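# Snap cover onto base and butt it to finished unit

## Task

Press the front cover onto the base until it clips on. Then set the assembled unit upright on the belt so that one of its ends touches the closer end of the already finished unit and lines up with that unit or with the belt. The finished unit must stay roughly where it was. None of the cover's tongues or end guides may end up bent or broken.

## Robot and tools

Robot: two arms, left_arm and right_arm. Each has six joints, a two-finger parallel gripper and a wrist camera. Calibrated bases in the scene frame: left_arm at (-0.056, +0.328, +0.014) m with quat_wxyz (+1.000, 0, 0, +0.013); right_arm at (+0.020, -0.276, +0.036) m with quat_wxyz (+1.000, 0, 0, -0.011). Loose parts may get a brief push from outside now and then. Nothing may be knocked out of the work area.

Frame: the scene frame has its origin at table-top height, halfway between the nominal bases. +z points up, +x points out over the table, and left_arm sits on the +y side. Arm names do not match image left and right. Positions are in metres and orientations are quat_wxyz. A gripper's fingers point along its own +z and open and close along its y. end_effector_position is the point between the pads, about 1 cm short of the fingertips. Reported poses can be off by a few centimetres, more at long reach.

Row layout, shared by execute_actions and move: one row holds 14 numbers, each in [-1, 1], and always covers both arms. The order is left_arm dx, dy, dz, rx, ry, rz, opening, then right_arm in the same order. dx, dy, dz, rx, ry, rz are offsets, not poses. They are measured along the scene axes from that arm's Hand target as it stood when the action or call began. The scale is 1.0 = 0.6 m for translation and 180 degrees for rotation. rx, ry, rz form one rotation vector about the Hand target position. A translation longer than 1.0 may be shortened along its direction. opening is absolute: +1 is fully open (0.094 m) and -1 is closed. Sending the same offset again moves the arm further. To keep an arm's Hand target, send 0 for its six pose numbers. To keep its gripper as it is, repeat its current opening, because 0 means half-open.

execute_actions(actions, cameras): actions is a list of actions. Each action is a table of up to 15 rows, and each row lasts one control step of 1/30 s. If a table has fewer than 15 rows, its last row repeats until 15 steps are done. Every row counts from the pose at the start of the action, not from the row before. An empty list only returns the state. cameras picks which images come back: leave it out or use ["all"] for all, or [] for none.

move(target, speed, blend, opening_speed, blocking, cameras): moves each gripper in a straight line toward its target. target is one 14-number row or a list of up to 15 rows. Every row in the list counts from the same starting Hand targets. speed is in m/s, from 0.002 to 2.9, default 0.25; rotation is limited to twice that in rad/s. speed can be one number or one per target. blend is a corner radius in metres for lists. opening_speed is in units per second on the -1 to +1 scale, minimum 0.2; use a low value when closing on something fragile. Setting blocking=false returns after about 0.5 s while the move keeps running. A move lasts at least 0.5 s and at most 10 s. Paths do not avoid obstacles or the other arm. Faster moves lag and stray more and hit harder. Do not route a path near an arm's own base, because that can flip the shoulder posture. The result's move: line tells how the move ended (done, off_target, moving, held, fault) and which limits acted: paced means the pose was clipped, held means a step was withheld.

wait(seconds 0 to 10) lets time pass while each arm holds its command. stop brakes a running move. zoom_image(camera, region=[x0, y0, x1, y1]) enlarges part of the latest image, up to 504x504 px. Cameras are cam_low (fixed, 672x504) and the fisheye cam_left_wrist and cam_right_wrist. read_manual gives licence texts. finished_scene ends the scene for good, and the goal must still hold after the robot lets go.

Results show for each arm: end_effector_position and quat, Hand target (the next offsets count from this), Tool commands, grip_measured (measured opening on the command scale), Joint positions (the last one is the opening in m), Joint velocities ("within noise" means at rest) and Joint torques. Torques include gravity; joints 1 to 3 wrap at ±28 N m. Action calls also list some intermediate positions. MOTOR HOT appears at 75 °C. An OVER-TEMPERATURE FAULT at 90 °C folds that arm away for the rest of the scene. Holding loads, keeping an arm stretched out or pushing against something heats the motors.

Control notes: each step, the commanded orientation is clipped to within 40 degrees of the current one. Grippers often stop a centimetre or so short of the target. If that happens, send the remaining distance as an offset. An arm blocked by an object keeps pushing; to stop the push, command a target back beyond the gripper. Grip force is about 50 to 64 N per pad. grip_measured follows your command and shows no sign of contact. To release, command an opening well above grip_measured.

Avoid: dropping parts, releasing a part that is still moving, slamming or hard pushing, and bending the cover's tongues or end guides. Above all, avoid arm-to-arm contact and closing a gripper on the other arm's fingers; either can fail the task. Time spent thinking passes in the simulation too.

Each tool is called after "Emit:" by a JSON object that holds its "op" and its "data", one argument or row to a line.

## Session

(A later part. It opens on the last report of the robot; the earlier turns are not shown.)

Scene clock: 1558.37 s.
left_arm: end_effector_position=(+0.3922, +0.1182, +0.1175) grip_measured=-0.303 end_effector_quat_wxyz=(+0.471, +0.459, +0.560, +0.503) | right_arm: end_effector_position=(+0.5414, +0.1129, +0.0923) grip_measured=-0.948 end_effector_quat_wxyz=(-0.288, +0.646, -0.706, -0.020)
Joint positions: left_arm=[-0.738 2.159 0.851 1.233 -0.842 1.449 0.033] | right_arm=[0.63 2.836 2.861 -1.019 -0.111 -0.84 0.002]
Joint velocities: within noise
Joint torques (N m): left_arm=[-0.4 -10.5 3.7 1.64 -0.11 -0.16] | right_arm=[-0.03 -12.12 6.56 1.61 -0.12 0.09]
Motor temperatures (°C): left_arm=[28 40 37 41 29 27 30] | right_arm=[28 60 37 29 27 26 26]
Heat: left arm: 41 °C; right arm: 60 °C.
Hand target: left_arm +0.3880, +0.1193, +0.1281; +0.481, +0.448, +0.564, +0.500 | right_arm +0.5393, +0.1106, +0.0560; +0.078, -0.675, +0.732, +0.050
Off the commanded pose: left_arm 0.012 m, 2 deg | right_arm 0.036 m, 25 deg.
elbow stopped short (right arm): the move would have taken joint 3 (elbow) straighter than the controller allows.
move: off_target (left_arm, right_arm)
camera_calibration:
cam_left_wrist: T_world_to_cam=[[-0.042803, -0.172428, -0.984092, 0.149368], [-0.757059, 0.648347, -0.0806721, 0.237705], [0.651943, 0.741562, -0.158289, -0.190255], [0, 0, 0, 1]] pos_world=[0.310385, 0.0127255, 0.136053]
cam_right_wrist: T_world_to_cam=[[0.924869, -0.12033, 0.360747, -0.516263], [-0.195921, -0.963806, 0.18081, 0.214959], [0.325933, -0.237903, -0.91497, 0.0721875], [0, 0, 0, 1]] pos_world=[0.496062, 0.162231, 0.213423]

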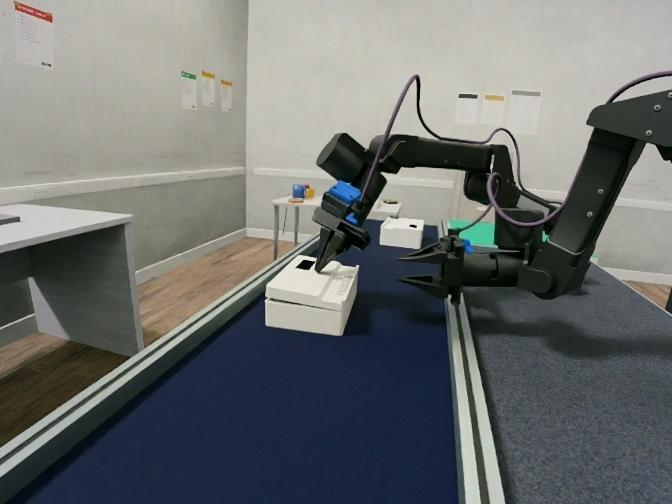

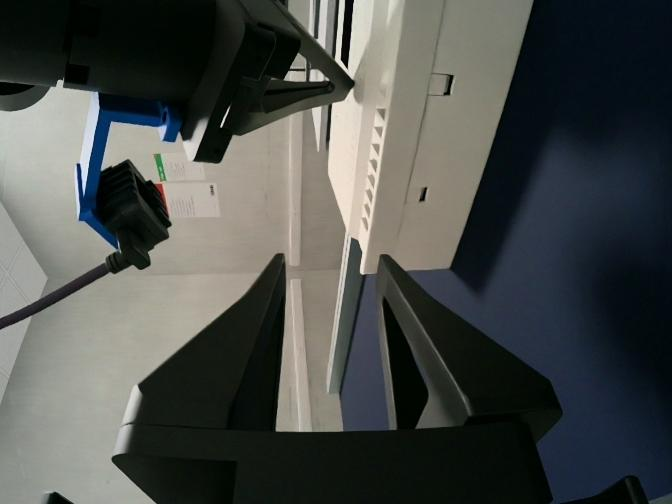

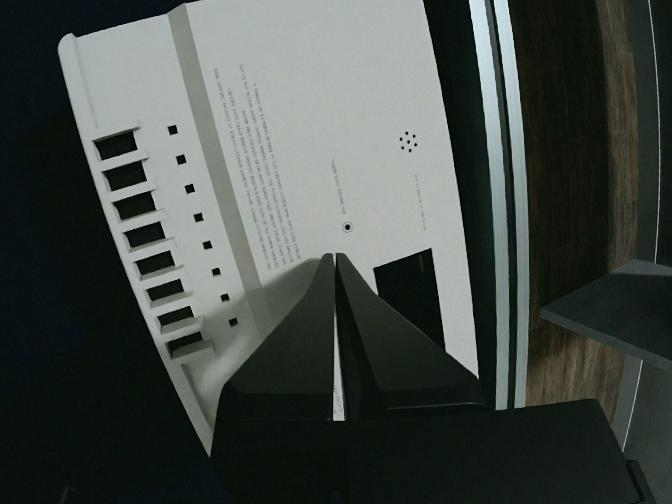

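Emit:
{"op": "move", "data": {
  "target": [
    [0,0,0,0,0,0,-0.3,0,0,0.11,0,0,0,-0.95],
    [0,0,0,0,0,0,-0.3,0.065,0.05,0.11,0,0,0,-0.95],
    [0,0,0,0,0,0,-0.3,0.065,0.05,0,0,0,0,-0.95]
  ],
  "speed": 0.1
}}

Emit:
{"op": "zoom_image", "data": {
  "camera": "cam_low",
  "region": [250, 240, 380, 345]
}}

Emit:
{"op": "zoom_image", "data": {
  "camera": "cam_right_wrist",
  "region": [200, 0, 500, 300]
}}

Scene clock: 1566.57 s.
left_arm: end_effector_position=(+0.3922, +0.1182, +0.1175) grip_measured=-0.303 end_effector_quat_wxyz=(+0.471, +0.459, +0.560, +0.503) | right_arm: end_effector_position=(+0.5829, +0.1403, +0.0929) grip_measured=-0.948 end_effector_quat_wxyz=(-0.388, +0.617, -0.685, -0.008)
Joint positions: left_arm=[-0.738 2.159 0.851 1.233 -0.842 1.449 0.033] | right_arm=[0.63 2.901 2.861 -0.739 -0.105 -0.814 0.002]
Joint velocities: within noise
Joint torques (N m): left_arm=[-0.42 -10.51 3.69 1.65 -0.11 -0.17] | right_arm=[0.55 -13.01 6.9 1.86 -0.09 0.11]
Motor temperatures (°C): left_arm=[28 41 37 41 29 27 29] | right_arm=[28 63 37 30 27 26 26]
Heat: left arm: 41 °C; right arm: 63 °C.
Hand target: left_arm +0.3880, +0.1192, +0.1282; +0.481, +0.448, +0.564, +0.500 | right_arm +0.5783, +0.1407, +0.0560; +0.078, -0.675, +0.732, +0.050
Off the commanded pose: left_arm 0.012 m, 2 deg | right_arm 0.037 m, 37 deg.
elbow stopped short (right arm): the move would have taken joint 3 (elbow) straighter than the controller allows.
move: off_target (left_arm, right_arm)
camera_calibration:
cam_left_wrist: T_world_to_cam=[[-0.042803, -0.172428, -0.984092, 0.149368], [-0.757059, 0.648347, -0.0806721, 0.237705], [0.651943, 0.741562, -0.158289, -0.190255], [0, 0, 0, 1]] pos_world=[0.310385, 0.0127255, 0.136053]
cam_right_wrist: T_world_to_cam=[[0.849466, -0.197333, 0.489354, -0.50866], [-0.236124, -0.971554, 0.0181031, 0.289029], [0.471862, -0.130926, -0.871897, -0.0382716], [0, 0, 0, 1]] pos_world=[0.518395, 0.175421, 0.210314]

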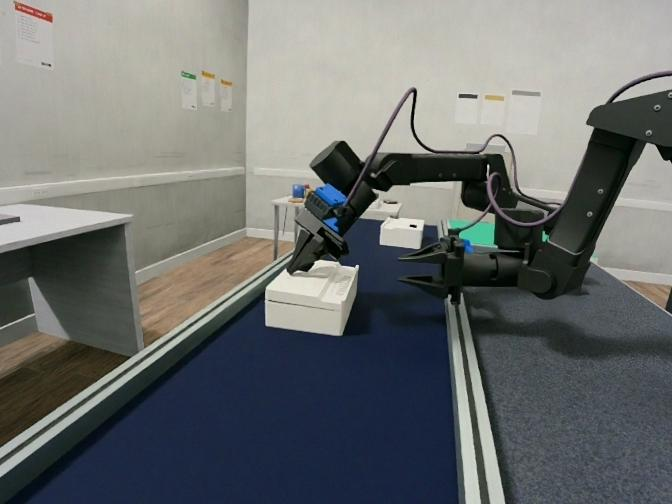

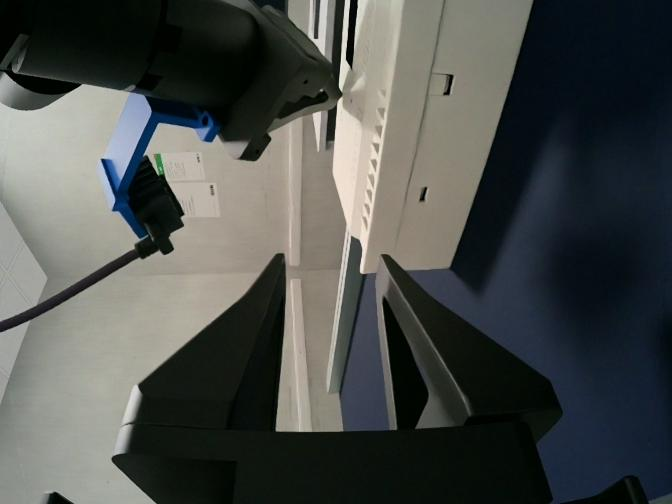

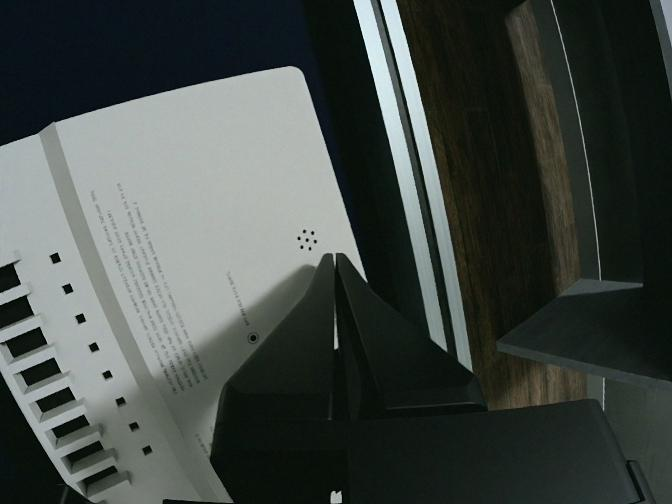

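Scaled by 3.877 from the camera's 672x504 image, which has a finer 960x720 frame.

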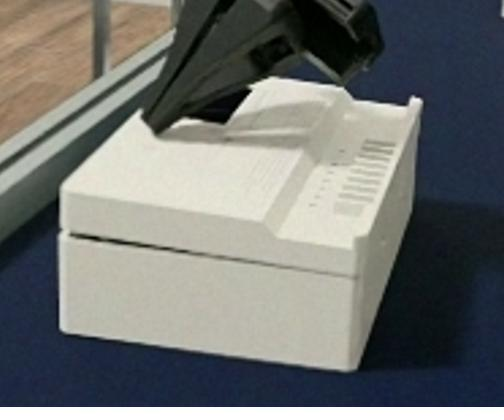

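Scaled by 1.680 from the camera's 672x504 image, which has a finer 960x720 frame.

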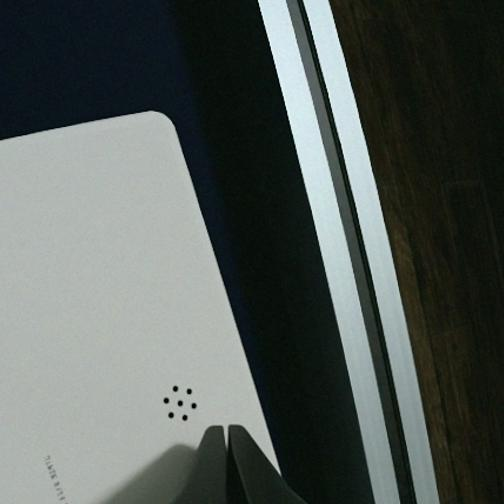

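Emit:
{"op": "move", "data": {
  "target": [0,0,0,0,0,0,-0.3,-0.01,0.0,-0.06,0,0,0,-0.95],
  "speed": 0.06,
  "cameras": ["cam_low"]
}}

Emit:
{"op": "zoom_image", "data": {
  "camera": "cam_low",
  "region": [250, 240, 380, 345]
}}

Scene clock: 1573.73 s.
left_arm: end_effector_position=(+0.3922, +0.1183, +0.1175) grip_measured=-0.303 end_effector_quat_wxyz=(+0.471, +0.459, +0.560, +0.503) | right_arm: end_effector_position=(+0.5893, +0.1454, +0.0875) grip_measured=-0.948 end_effector_quat_wxyz=(-0.403, +0.613, -0.679, -0.006)
Joint positions: left_arm=[-0.738 2.159 0.851 1.233 -0.842 1.449 0.033] | right_arm=[0.631 2.924 2.861 -0.683 -0.103 -0.814 0.002]
Joint velocities: within noise
Joint torques (N m): left_arm=[-0.39 -10.51 3.69 1.64 -0.11 -0.17] | right_arm=[0.95 -11.47 6.08 1.43 -0.08 0.11]
Motor temperatures (°C): left_arm=[28 41 36 41 29 27 29] | right_arm=[28 62 37 30 27 26 26]
Heat: left arm: 41 °C; right arm: 62 °C.
Hand target: left_arm +0.3880, +0.1193, +0.1282; +0.481, +0.448, +0.564, +0.500 | right_arm +0.5722, +0.1407, +0.0198; +0.078, -0.675, +0.732, +0.050
Off the commanded pose: left_arm 0.012 m, 2 deg | right_arm 0.070 m, 39 deg.
elbow stopped short (right arm): the move would have taken joint 3 (elbow) straighter than the controller allows.
move: off_target (left_arm, right_arm)
Images, in order (width x height): cam_low 672x504.

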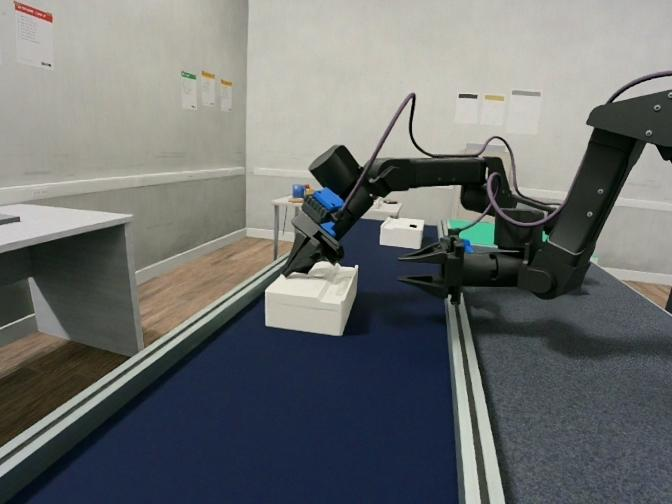

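Scaled by 3.877 from the camera's 672x504 image, which has a finer 960x720 frame.

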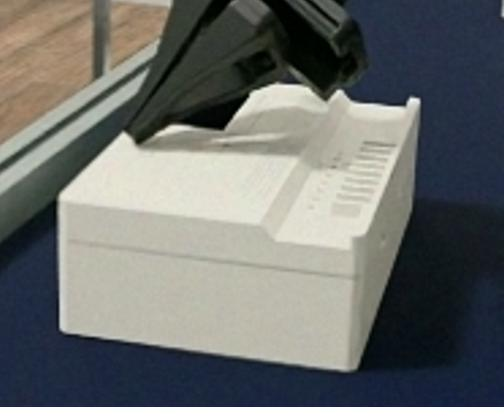

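Emit:
{"op": "move", "data": {
  "target": [
    [0,0,0,0,0,0,-0.3,0.01,0,0.18,0,0,0,-0.95],
    [0,0,0,0,0,0,-0.3,-0.01,-0.175,0.18,0,0,0,-0.95]
  ],
  "speed": 0.15,
  "cameras": ["cam_right_wrist"]
}}

Scene clock: 1579.50 s.
left_arm: end_effector_position=(+0.3922, +0.1183, +0.1175) grip_measured=-0.303 end_effector_quat_wxyz=(+0.471, +0.459, +0.560, +0.503) | right_arm: end_effector_position=(+0.5698, +0.0296, +0.0992) grip_measured=-0.948 end_effector_quat_wxyz=(+0.253, -0.642, +0.724, -0.006)
Joint positions: left_arm=[-0.738 2.159 0.851 1.233 -0.842 1.449 0.033] | right_arm=[0.496 2.801 2.86 -1.129 -0.111 -0.949 0.002]
Joint velocities: within noise
Joint torques (N m): left_arm=[-0.4 -10.51 3.71 1.65 -0.11 -0.16] | right_arm=[0.64 -19.41 6.52 1.4 -0.3 -0.01]
Motor temperatures (°C): left_arm=[28 41 36 41 29 27 29] | right_arm=[28 65 37 30 27 26 26]
Heat: left arm: 41 °C; right arm: 65 °C.
Hand target: left_arm +0.3880, +0.1192, +0.1282; +0.481, +0.448, +0.564, +0.500 | right_arm +0.5663, +0.0356, +0.1280; +0.078, -0.675, +0.732, +0.050
Off the commanded pose: left_arm 0.012 m, 2 deg | right_arm 0.029 m, 21 deg.
elbow stopped short (right arm): the move would have taken joint 3 (elbow) straighter than the controller allows.
move: off_target (left_arm, right_arm)
camera_calibration:
cam_right_wrist: T_world_to_cam=[[0.928877, -0.130729, 0.346552, -0.555699], [-0.230069, -0.936895, 0.263242, 0.149438], [0.290269, -0.32425, -0.900336, 0.07089], [0, 0, 0, 1]] pos_world=[0.52998, 0.0903484, 0.217065]
Images, in order (width x height): cam_right_wrist 672x504.

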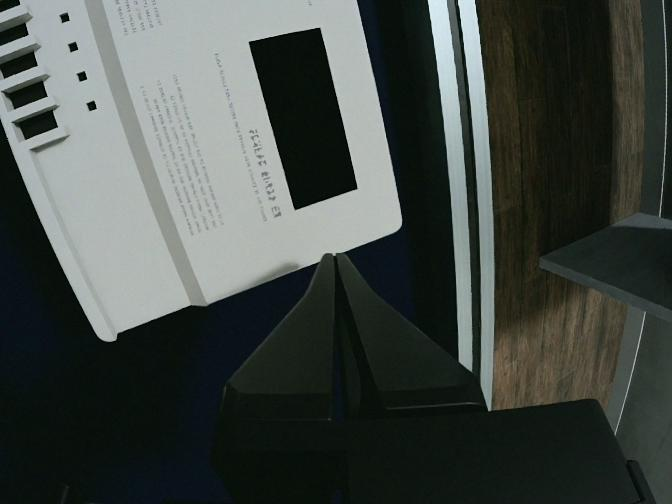

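Emit:
{"op": "zoom_image", "data": {
  "camera": "cam_right_wrist",
  "region": [100, 180, 420, 350]
}}

Emit:
{"op": "zoom_image", "data": {
  "camera": "cam_low",
  "region": [250, 240, 380, 345]
}}

Scaled by 1.575 from the camera's 672x504 image, which has a finer 960x720 frame.

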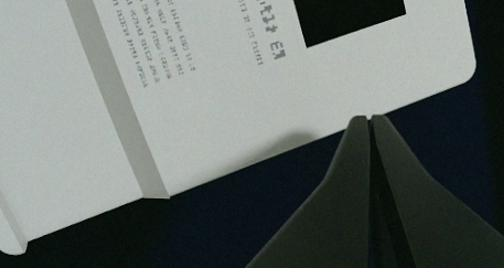

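This scene's latest camera images include none from cam_low. They are from: cam_right_wrist. cam_low's image comes with the result of a call that names it in "cameras".

Emit:
{"op": "move", "data": {
  "target": [
    [0,0,0,0,0,0,-0.3,-0.02,0.03,0.0,0,0,0,-0.95],
    [0,0,0,0,0,0,-0.3,-0.025,0.03,-0.18,0,0,0,-0.95]
  ],
  "speed": 0.08
}}

Emit:
{"op": "zoom_image", "data": {
  "camera": "cam_low",
  "region": [250, 240, 380, 345]
}}

Scene clock: 1589.70 s.
left_arm: end_effector_position=(+0.3922, +0.1183, +0.1175) grip_measured=-0.303 end_effector_quat_wxyz=(+0.471, +0.459, +0.560, +0.503) | right_arm: end_effector_position=(+0.5693, +0.0558, +0.0862) grip_measured=-0.948 end_effector_quat_wxyz=(-0.269, +0.647, -0.713, +0.001)
Joint positions: left_arm=[-0.738 2.159 0.851 1.233 -0.842 1.449 0.033] | right_arm=[0.531 2.839 2.865 -1.063 -0.114 -0.933 0.002]
Joint velocities: within noise
Joint torques (N m): left_arm=[-0.4 -10.52 3.69 1.65 -0.11 -0.16] | right_arm=[0.8 -10.03 5.09 1.16 -0.21 0.02]
Motor temperatures (°C): left_arm=[28 41 36 40 29 27 29] | right_arm=[28 73 38 30 27 26 26]
Heat: left arm: 41 °C; right arm: 73 °C.
Hand target: left_arm +0.3880, +0.1192, +0.1282; +0.481, +0.448, +0.564, +0.500 | right_arm +0.5513, +0.0536, +0.0200; +0.078, -0.675, +0.732, +0.050
Off the commanded pose: left_arm 0.012 m, 2 deg | right_arm 0.069 m, 23 deg.
elbow stopped short (right arm): the move would have taken joint 3 (elbow) straighter than the controller allows.
move: off_target (left_arm, right_arm)
camera_calibration:
cam_left_wrist: T_world_to_cam=[[-0.0426472, -0.172791, -0.984035, 0.149415], [-0.757262, 0.648071, -0.0809784, 0.237822], [0.651717, 0.741719, -0.158486, -0.190144], [0, 0, 0, 1]] pos_world=[0.310386, 0.012725, 0.136153]
cam_right_wrist: T_world_to_cam=[[0.923563, -0.117548, 0.364984, -0.546461], [-0.213469, -0.948328, 0.234745, 0.17099], [0.318531, -0.294715, -0.900934, 0.0501315], [0, 0, 0, 1]] pos_world=[0.525224, 0.112693, 0.204476]

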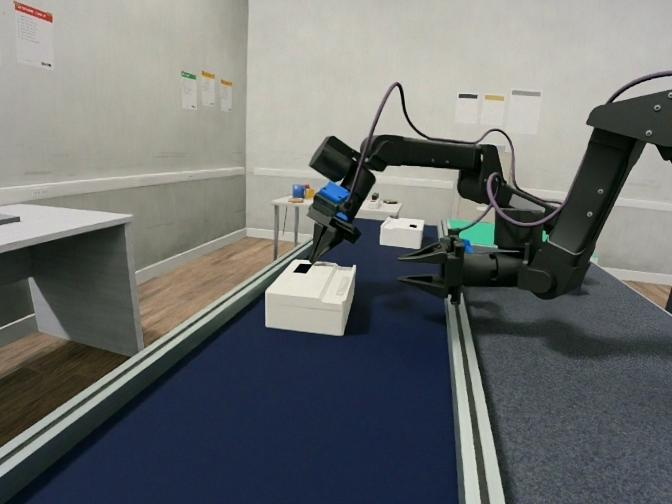

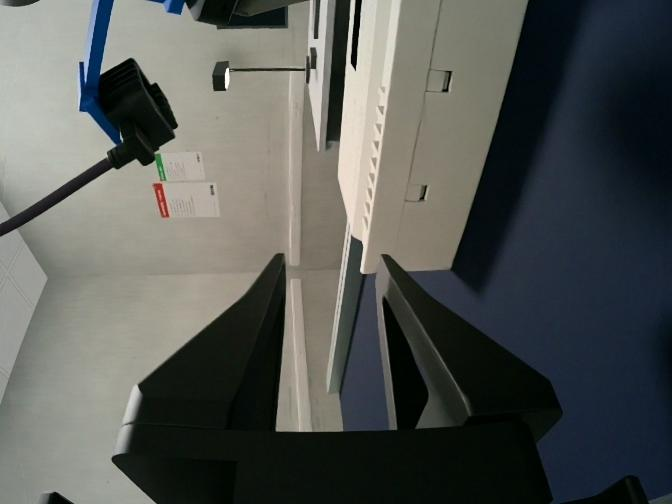

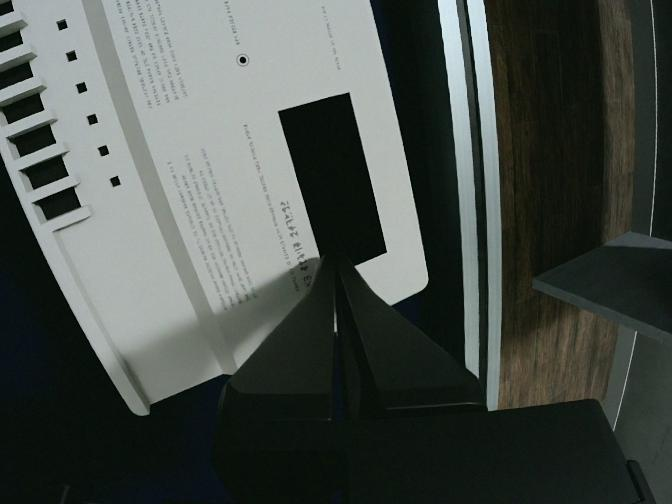

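Scaled by 3.877 from the camera's 672x504 image, which has a finer 960x720 frame.

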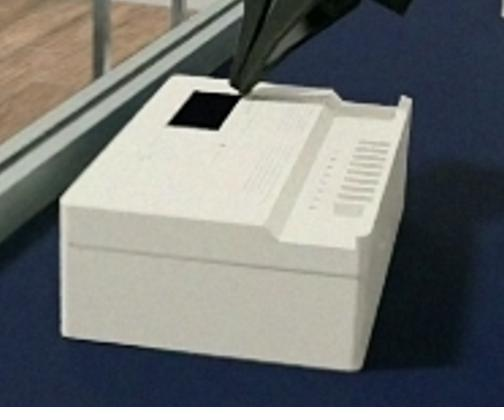

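Emit:
{"op": "move", "data": {
  "target": [
    [0,0,0,0,0,0,-0.3,0,-0.01,0.2,0,0,0,-0.95],
    [-0.02,0,0.05,0,0,0,-0.3,-0.2,-0.15,0.25,0.14,0,0,-0.95]
  ],
  "speed": 0.2
}}

Emit:
{"op": "zoom_image", "data": {
  "camera": "cam_right_wrist",
  "region": [320, 0, 640, 200]
}}

Emit:
{"op": "zoom_image", "data": {
  "camera": "cam_left_wrist",
  "region": [300, 0, 560, 300]
}}

Scene clock: 1596.03 s.
left_arm: end_effector_position=(+0.3813, +0.1182, +0.1479) grip_measured=-0.303 end_effector_quat_wxyz=(+0.471, +0.459, +0.560, +0.504) | right_arm: end_effector_position=(+0.4360, -0.0416, +0.1583) grip_measured=-0.948 end_effector_quat_wxyz=(-0.208, +0.644, -0.710, -0.194)
Joint positions: left_arm=[-0.759 2.029 0.822 1.131 -0.864 1.447 0.033] | right_arm=[0.344 2.132 1.884 -1.07 -0.526 -1.083 0.002]
Joint velocities: within noise
Joint torques (N m): left_arm=[-0.53 -10.1 4.29 1.62 -0.11 -0.17] | right_arm=[0.28 -14.13 4.88 1.16 -0.65 0.09]
Motor temperatures (°C): left_arm=[28 42 36 40 29 27 29] | right_arm=[28 71 38 30 27 26 26]
Heat: left arm: 42 °C; right arm: 71 °C.
Hand target: left_arm +0.3761, +0.1193, +0.1582; +0.481, +0.448, +0.564, +0.500 | right_arm +0.4312, -0.0364, +0.1699; +0.224, -0.642, +0.703, +0.208
Off the commanded pose: left_arm 0.012 m, 2 deg | right_arm 0.014 m, 2 deg.
elbow stopped short (right arm): the move would have taken joint 3 (elbow) straighter than the controller allows.
move: off_target (left_arm, right_arm)
camera_calibration:
cam_left_wrist: T_world_to_cam=[[-0.0422058, -0.172138, -0.984168, 0.178632], [-0.758004, 0.647239, -0.0807, 0.232353], [0.650883, 0.742597, -0.157799, -0.178103], [0, 0, 0, 1]] pos_world=[0.299588, 0.0126205, 0.166451]
cam_right_wrist: T_world_to_cam=[[0.998431, -0.0537731, 0.0156462, -0.4359], [-0.0548652, -0.995228, 0.0806946, -0.0134974], [0.0112323, -0.0814264, -0.996616, 0.286764], [0, 0, 0, 1]] pos_world=[0.431254, -0.0135226, 0.293703]

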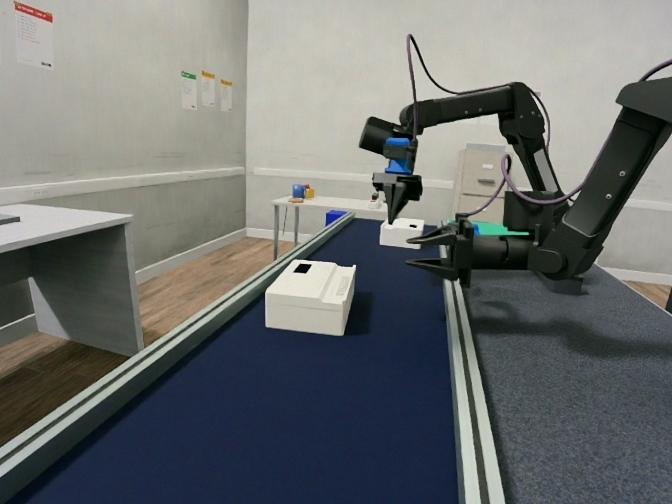

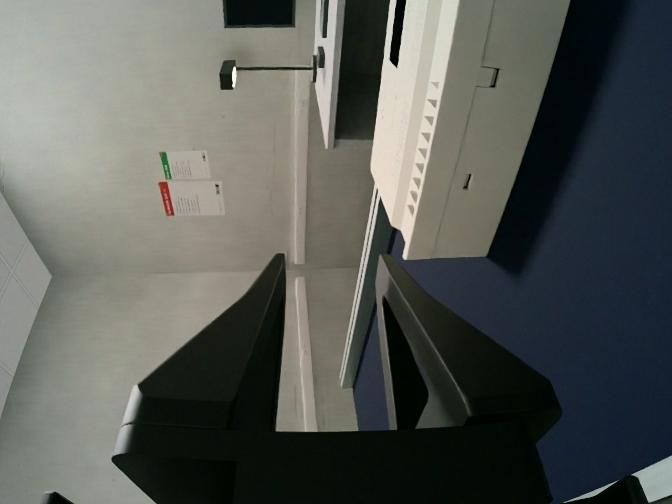

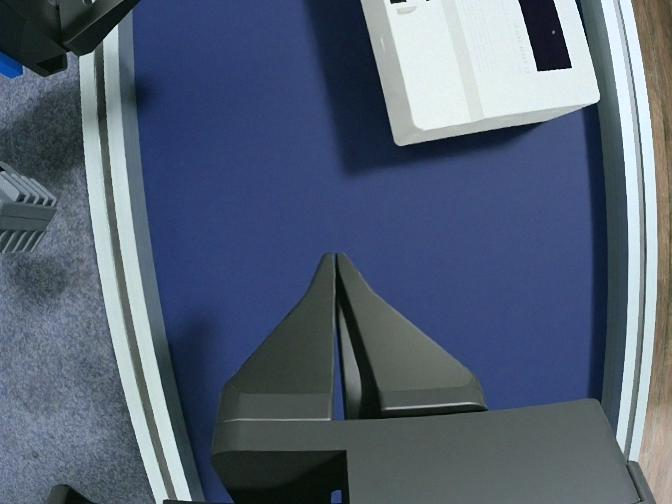

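Scaled by 1.575 from the camera's 672x504 image, which has a finer 960x720 frame.

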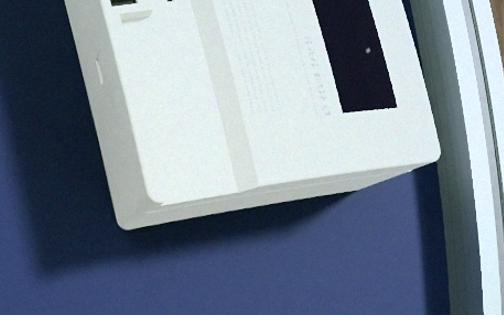

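Scaled by 1.680 from the camera's 672x504 image, which has a finer 960x720 frame.

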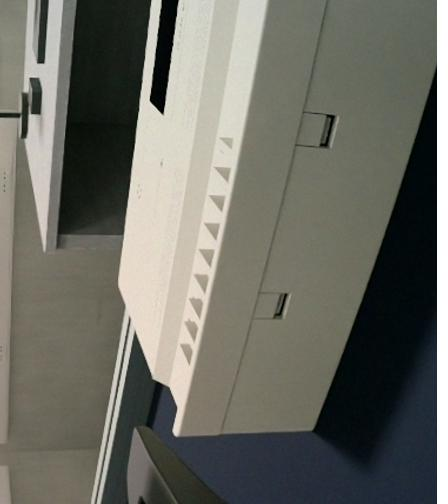

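Emit:
{"op": "move", "data": {
  "target": [
    [0.0,0.2,0.06,-0.25,0.1,-0.05,-1,0,0,0,0,0,0,-0.95],
    [0.25,0.3,0.04,-0.4517,0.2013,-0.0926,-1,0,0,0,0,0,0,-0.95]
  ],
  "speed": 0.3
}}

Scene clock: 1635.70 s.
left_arm: end_effector_position=(+0.5201, +0.2988, +0.1834) grip_measured=-0.991 end_effector_quat_wxyz=(+0.530, +0.222, +0.795, -0.193) | right_arm: end_effector_position=(+0.4365, -0.0414, +0.1583) grip_measured=-0.948 end_effector_quat_wxyz=(-0.209, +0.644, -0.710, -0.194)
Joint positions: left_arm=[0.123 2.07 1.495 0.076 0.706 0.264 0] | right_arm=[0.344 2.132 1.884 -1.068 -0.526 -1.082 0.002]
Joint velocities: within noise
Joint torques (N m): left_arm=[0.27 -7.46 11.78 1.49 0.31 -0.02] | right_arm=[0.28 -14.15 4.88 1.14 -0.65 0.08]
Motor temperatures (°C): left_arm=[28 44 36 42 29 27 28] | right_arm=[28 62 37 29 27 26 26]
Heat: left arm: 44 °C; right arm: 62 °C.
Hand target: left_arm +0.5261, +0.2992, +0.1822; +0.529, +0.225, +0.794, -0.199 | right_arm +0.4313, -0.0364, +0.1699; +0.224, -0.642, +0.703, +0.208
Off the commanded pose: left_arm 0.006 m, 1 deg | right_arm 0.014 m, 2 deg.
move: off_target (right_arm)
camera_calibration:
cam_left_wrist: T_world_to_cam=[[-0.533277, -0.828893, 0.168974, 0.490663], [-0.79019, 0.416779, -0.449327, 0.376715], [0.302019, -0.373137, -0.877242, 0.24986], [0, 0, 0, 1]] pos_world=[0.483873, 0.342933, 0.305547]
cam_right_wrist: T_world_to_cam=[[0.998376, -0.0542988, 0.017257, -0.436551], [-0.0555048, -0.99529, 0.0794819, -0.0128682], [0.01286, -0.0803106, -0.996687, 0.286194], [0, 0, 0, 1]] pos_world=[0.431447, -0.0135273, 0.293802]

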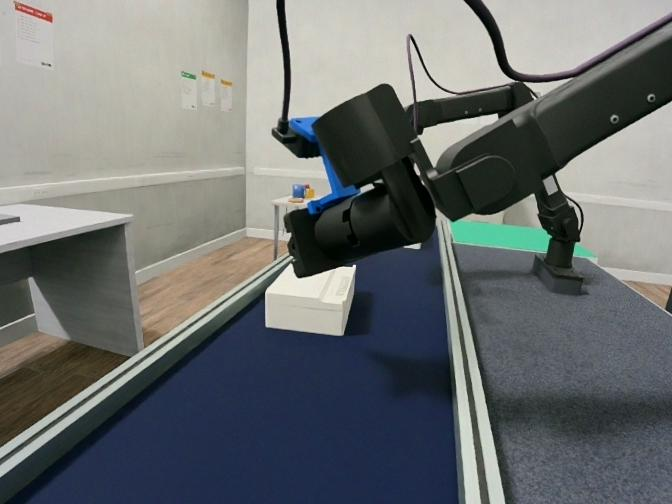

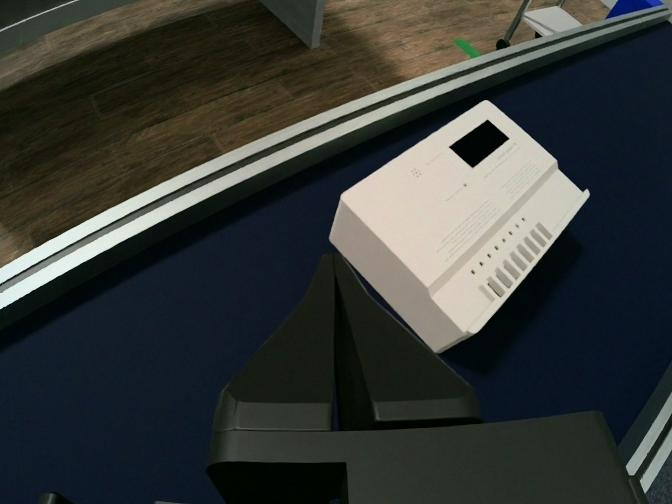

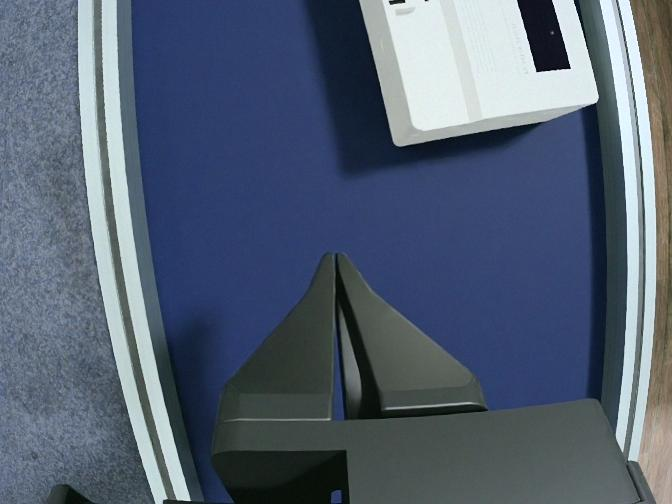

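Emit:
{"op": "move", "data": {
  "target": [
    [0.082,0,-0.195,0,0,0,-1,-0.1,-0.1,0.05,0,0,0,-0.95],
    [0.082,-0.17,-0.195,0,0,0,-1,-0.1,-0.1,0.05,0,0,0,-0.95]
  ],
  "speed": 0.12
}}

Scene clock: 1645.40 s.
left_arm: end_effector_position=(+0.5738, +0.2008, +0.0726) grip_measured=-0.991 end_effector_quat_wxyz=(+0.530, +0.224, +0.794, -0.198) | right_arm: end_effector_position=(+0.3808, -0.0988, +0.1926) grip_measured=-0.948 end_effector_quat_wxyz=(-0.217, +0.643, -0.709, -0.191)
Joint positions: left_arm=[-0.086 2.438 1.622 0.386 0.53 0.145 0] | right_arm=[0.241 1.844 1.609 -1.122 -0.55 -1.193 0.002]
Joint velocities: within noise
Joint torques (N m): left_arm=[-0.39 -9.78 8.29 1.85 0.09 0.01] | right_arm=[-0.23 -11.34 4.75 0.81 -0.68 -0.07]
Motor temperatures (°C): left_arm=[28 42 38 41 29 27 28] | right_arm=[28 62 37 29 27 26 26]
Heat: left arm: 42 °C; right arm: 62 °C.
Hand target: left_arm +0.5753, +0.1972, +0.0651; +0.529, +0.225, +0.794, -0.199 | right_arm +0.3713, -0.0963, +0.2000; +0.224, -0.642, +0.703, +0.208
Off the commanded pose: left_arm 0.008 m, 0 deg | right_arm 0.012 m, 2 deg.
move: off_target (right_arm)
camera_calibration:
cam_left_wrist: T_world_to_cam=[[-0.540541, -0.822693, 0.176047, 0.459236], [-0.786737, 0.420141, -0.452247, 0.407803], [0.298095, -0.38296, -0.874346, 0.103903], [0, 0, 0, 1]] pos_world=[0.538096, 0.246267, 0.194428]
cam_right_wrist: T_world_to_cam=[[0.997715, -0.0593497, 0.0322779, -0.387872], [-0.0615609, -0.995468, 0.0724789, -0.0720952], [0.02783, -0.0743003, -0.996848, 0.311426], [0, 0, 0, 1]] pos_world=[0.37388, -0.0716495, 0.328189]

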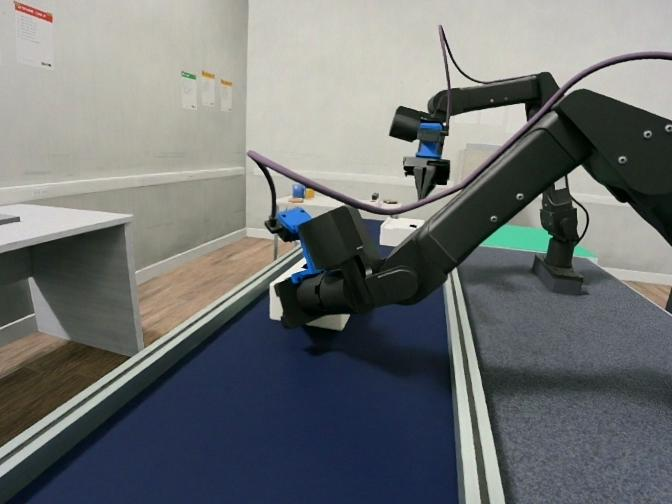

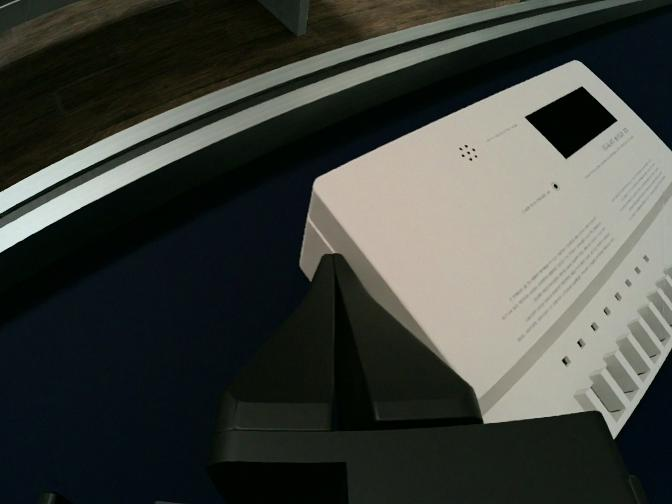

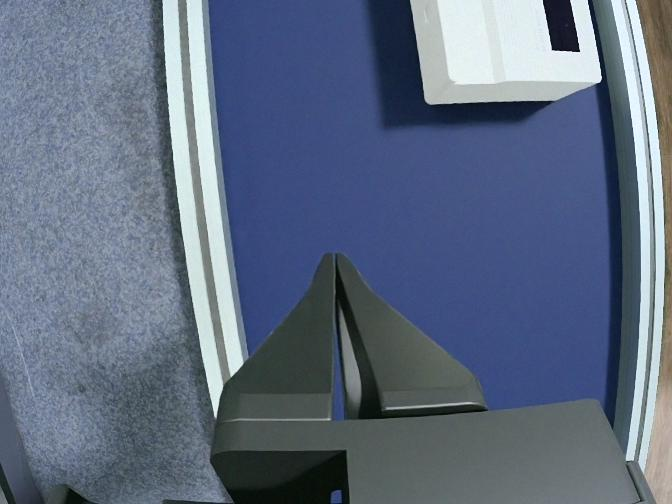

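Emit:
{"op": "move", "data": {
  "target": [
    [-0.03,-0.15,0,0,0,0,-1,-0.0,-0.0,0.0,0,0,0,-0.95]
  ],
  "speed": 0.08
}}

Scene clock: 1649.03 s.
left_arm: end_effector_position=(+0.5606, +0.1089, +0.0760) grip_measured=-0.991 end_effector_quat_wxyz=(+0.535, +0.225, +0.790, -0.199) | right_arm: end_effector_position=(+0.3806, -0.0989, +0.1926) grip_measured=-0.948 end_effector_quat_wxyz=(-0.217, +0.643, -0.709, -0.191)
Joint positions: left_arm=[-0.273 2.438 1.614 0.442 0.362 0.063 0] | right_arm=[0.241 1.844 1.609 -1.123 -0.55 -1.193 0.002]
Joint velocities: within noise
Joint torques (N m): left_arm=[-0.29 -10.51 6.32 1.91 0.04 -0.03] | right_arm=[-0.21 -11.33 4.74 0.8 -0.68 -0.05]
Motor temperatures (°C): left_arm=[28 43 38 42 29 27 28] | right_arm=[28 62 37 29 27 26 26]
Heat: left arm: 43 °C; right arm: 62 °C.
Hand target: left_arm +0.5573, +0.1072, +0.0652; +0.529, +0.225, +0.794, -0.199 | right_arm +0.3713, -0.0963, +0.2000; +0.224, -0.642, +0.703, +0.208
Off the commanded pose: left_arm 0.012 m, 1 deg | right_arm 0.012 m, 2 deg.
move: off_target (left_arm, right_arm)
camera_calibration:
cam_left_wrist: T_world_to_cam=[[-0.544977, -0.820563, 0.172269, 0.378423], [-0.78009, 0.420912, -0.462918, 0.434651], [0.307343, -0.386665, -0.8695, 0.0703698], [0, 0, 0, 1]] pos_world=[0.523671, 0.154779, 0.197204]
cam_right_wrist: T_world_to_cam=[[0.997763, -0.0590406, 0.0313573, -0.38737], [-0.0611941, -0.995464, 0.0728518, -0.0723654], [0.0269138, -0.0746077, -0.99685, 0.311753], [0, 0, 0, 1]] pos_world=[0.373684, -0.0716485, 0.32819]

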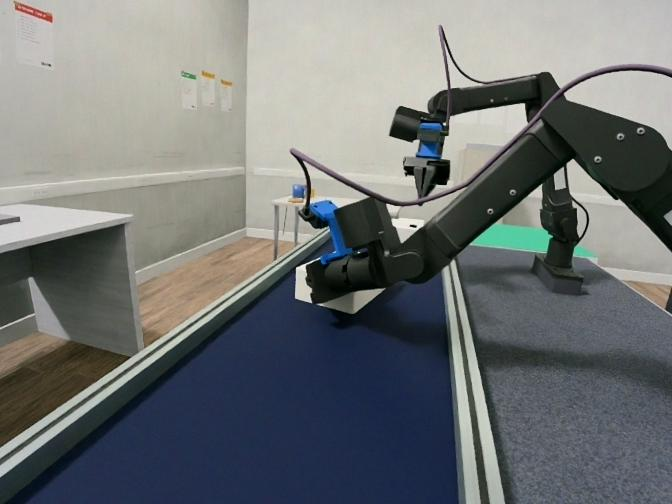

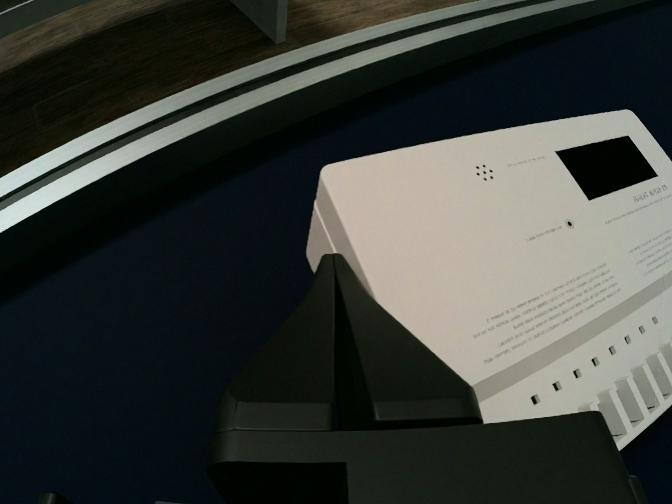

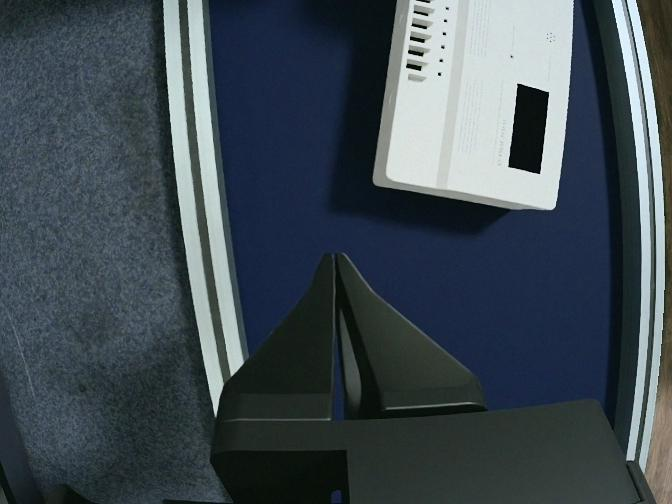

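Emit:
{"op": "move", "data": {
  "target": [
    [-0.0,0.02,0,0,0,0.04,-1,-0.15,-0.2,0.0,0,0,0,-0.95],
    [-0.02,-0.1,0,0,0,0.04,-1,-0.15,-0.2,0.0,0,0,0,-0.95],
    [-0.03,-0.19,0,0,0,0.04,-1,-0.15,-0.2,0.0,0,0,0,-0.95]
  ],
  "speed": 0.08
}}

Scene clock: 1662.13 s.
left_arm: end_effector_position=(+0.5363, -0.0013, +0.0757) grip_measured=-0.991 end_effector_quat_wxyz=(+0.545, +0.174, +0.803, -0.167) | right_arm: end_effector_position=(+0.2884, -0.2222, +0.1943) grip_measured=-0.948 end_effector_quat_wxyz=(-0.211, +0.647, -0.707, -0.193)
Joint positions: left_arm=[-0.534 2.487 1.701 0.427 0.003 -0.083 0] | right_arm=[-0.15 1.552 1.293 -1.366 -0.579 -1.668 0.002]
Joint velocities: within noise
Joint torques (N m): left_arm=[-0.43 -9.18 11.21 1.75 -0.06 -0.03] | right_arm=[-0.31 -7.82 4.49 0.2 -0.7 -0.06]
Motor temperatures (°C): left_arm=[28 45 38 41 29 27 28] | right_arm=[28 61 36 28 27 26 26]
Heat: left arm: 45 °C; right arm: 61 °C.
Hand target: left_arm +0.5394, -0.0068, +0.0652; +0.541, +0.174, +0.806, -0.165 | right_arm +0.2812, -0.2163, +0.2000; +0.224, -0.642, +0.703, +0.208
Off the commanded pose: left_arm 0.012 m, 1 deg | right_arm 0.011 m, 2 deg.
move: off_target (left_arm, right_arm)
camera_calibration:
cam_left_wrist: T_world_to_cam=[[-0.437675, -0.881422, 0.177582, 0.216851], [-0.82836, 0.318477, -0.46086, 0.487467], [0.349657, -0.348809, -0.869524, 0.0123699], [0, 0, 0, 1]] pos_world=[0.494383, 0.040205, 0.196901]
cam_right_wrist: T_world_to_cam=[[0.998582, -0.0481164, 0.022764, -0.298976], [-0.0497484, -0.995743, 0.077593, -0.205252], [0.0189336, -0.0786154, -0.996725, 0.308073], [0, 0, 0, 1]] pos_world=[0.282509, -0.194545, 0.329796]

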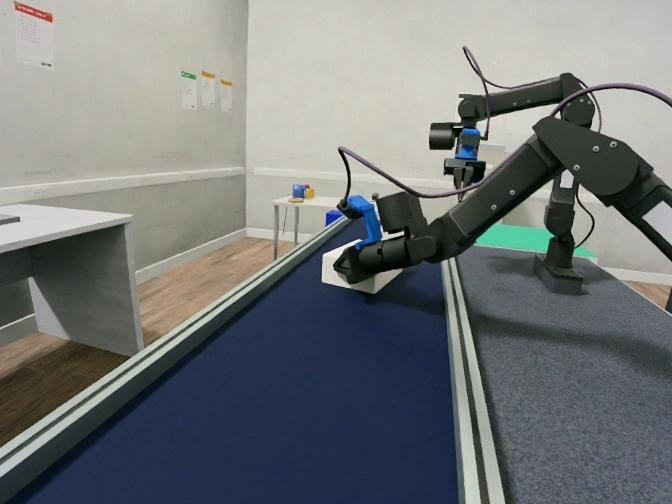

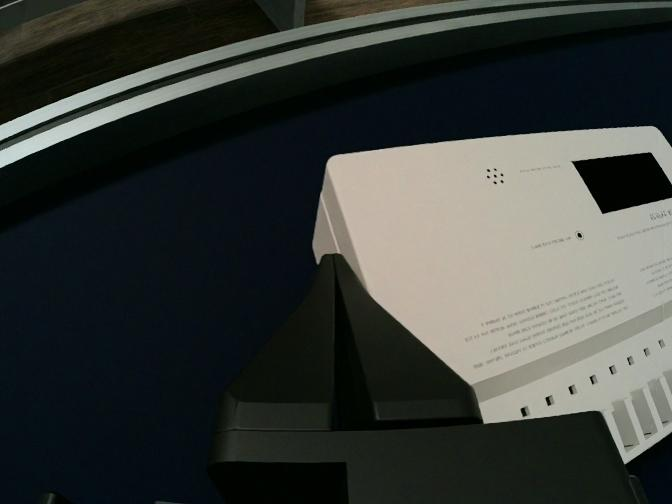

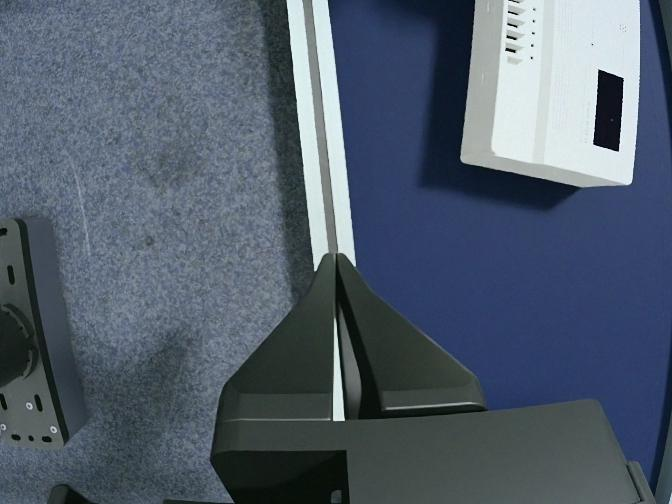

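Emit:
{"op": "move", "data": {
  "target": [
    [-0.0,0.15,0.05,0,0,0,-1,0,0,0.0,-0.1,0,0,-0.95],
    [-0.1,0.4,0.15,0,0,0,-1,0.15,0.1,0.0,-0.18,0,0,0.2],
    [-0.1,0.4,0.15,0,0,0,-1,0.29,0.45,-0.05,-0.18,0,0,0.2]
  ],
  "speed": [0.15,0.3,0.3]
}}

Scene clock: 1674.50 s.
left_arm: end_effector_position=(+0.4861, +0.2375, +0.1483) grip_measured=-0.991 end_effector_quat_wxyz=(+0.539, +0.166, +0.810, -0.162) | right_arm: end_effector_position=(+0.4494, +0.0513, +0.1753) grip_measured=+0.198 end_effector_quat_wxyz=(-0.149, +0.676, -0.721, +0.010)
Joint positions: left_arm=[-0.059 1.957 1.149 0.393 0.427 0.09 0] | right_arm=[0.667 2.588 2.843 -1.526 -0.012 -0.859 0.056]
Joint velocities: within noise
Joint torques (N m): left_arm=[-0.32 -10.54 6.09 1.66 0.2 0.08] | right_arm=[-0.21 -12.49 7.12 1.28 -0.06 0.13]
Motor temperatures (°C): left_arm=[28 45 38 41 29 27 28] | right_arm=[28 59 37 28 27 26 26]
Heat: left arm: 45 °C; right arm: 59 °C.
Hand target: left_arm +0.4793, +0.2332, +0.1552; +0.540, +0.174, +0.806, -0.165 | right_arm +0.4552, +0.0537, +0.1700; -0.036, +0.679, -0.733, -0.004
Off the commanded pose: left_arm 0.011 m, 1 deg | right_arm 0.008 m, 13 deg.
elbow stopped short (right arm): the move would have taken joint 3 (elbow) straighter than the controller allows.
move: off_target (left_arm, right_arm)
camera_calibration:
cam_left_wrist: T_world_to_cam=[[-0.41721, -0.890401, 0.181996, 0.383964], [-0.842366, 0.30371, -0.445175, 0.411294], [0.34111, -0.339038, -0.876754, 0.17932], [0, 0, 0, 1]] pos_world=[0.445486, 0.277764, 0.270437]
cam_right_wrist: T_world_to_cam=[[0.974322, -0.0382789, 0.221882, -0.470568], [-0.133771, -0.891079, 0.433686, 0.0465196], [0.181113, -0.452231, -0.873319, 0.232296], [0, 0, 0, 1]] pos_world=[0.422636, 0.128491, 0.287104]

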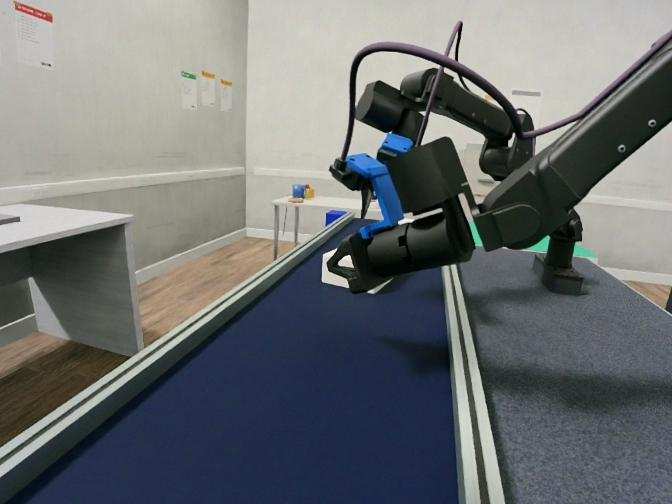

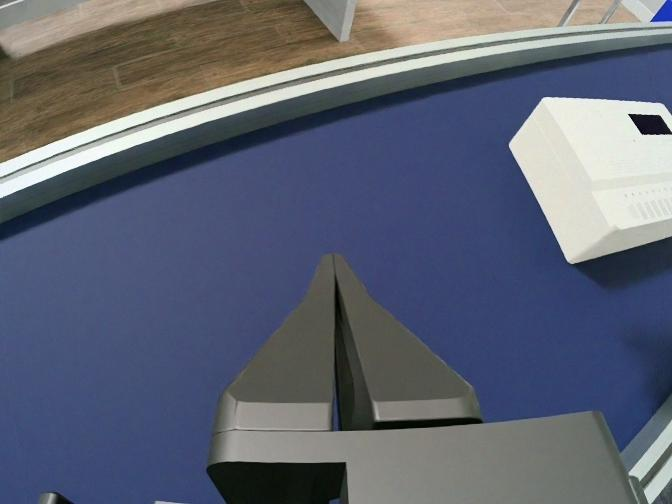

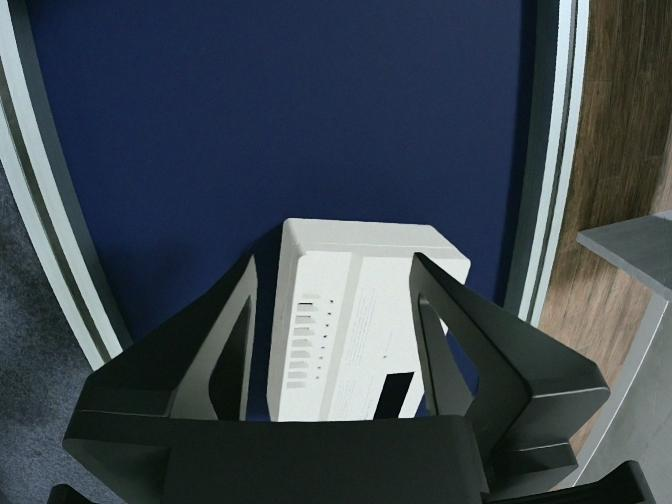

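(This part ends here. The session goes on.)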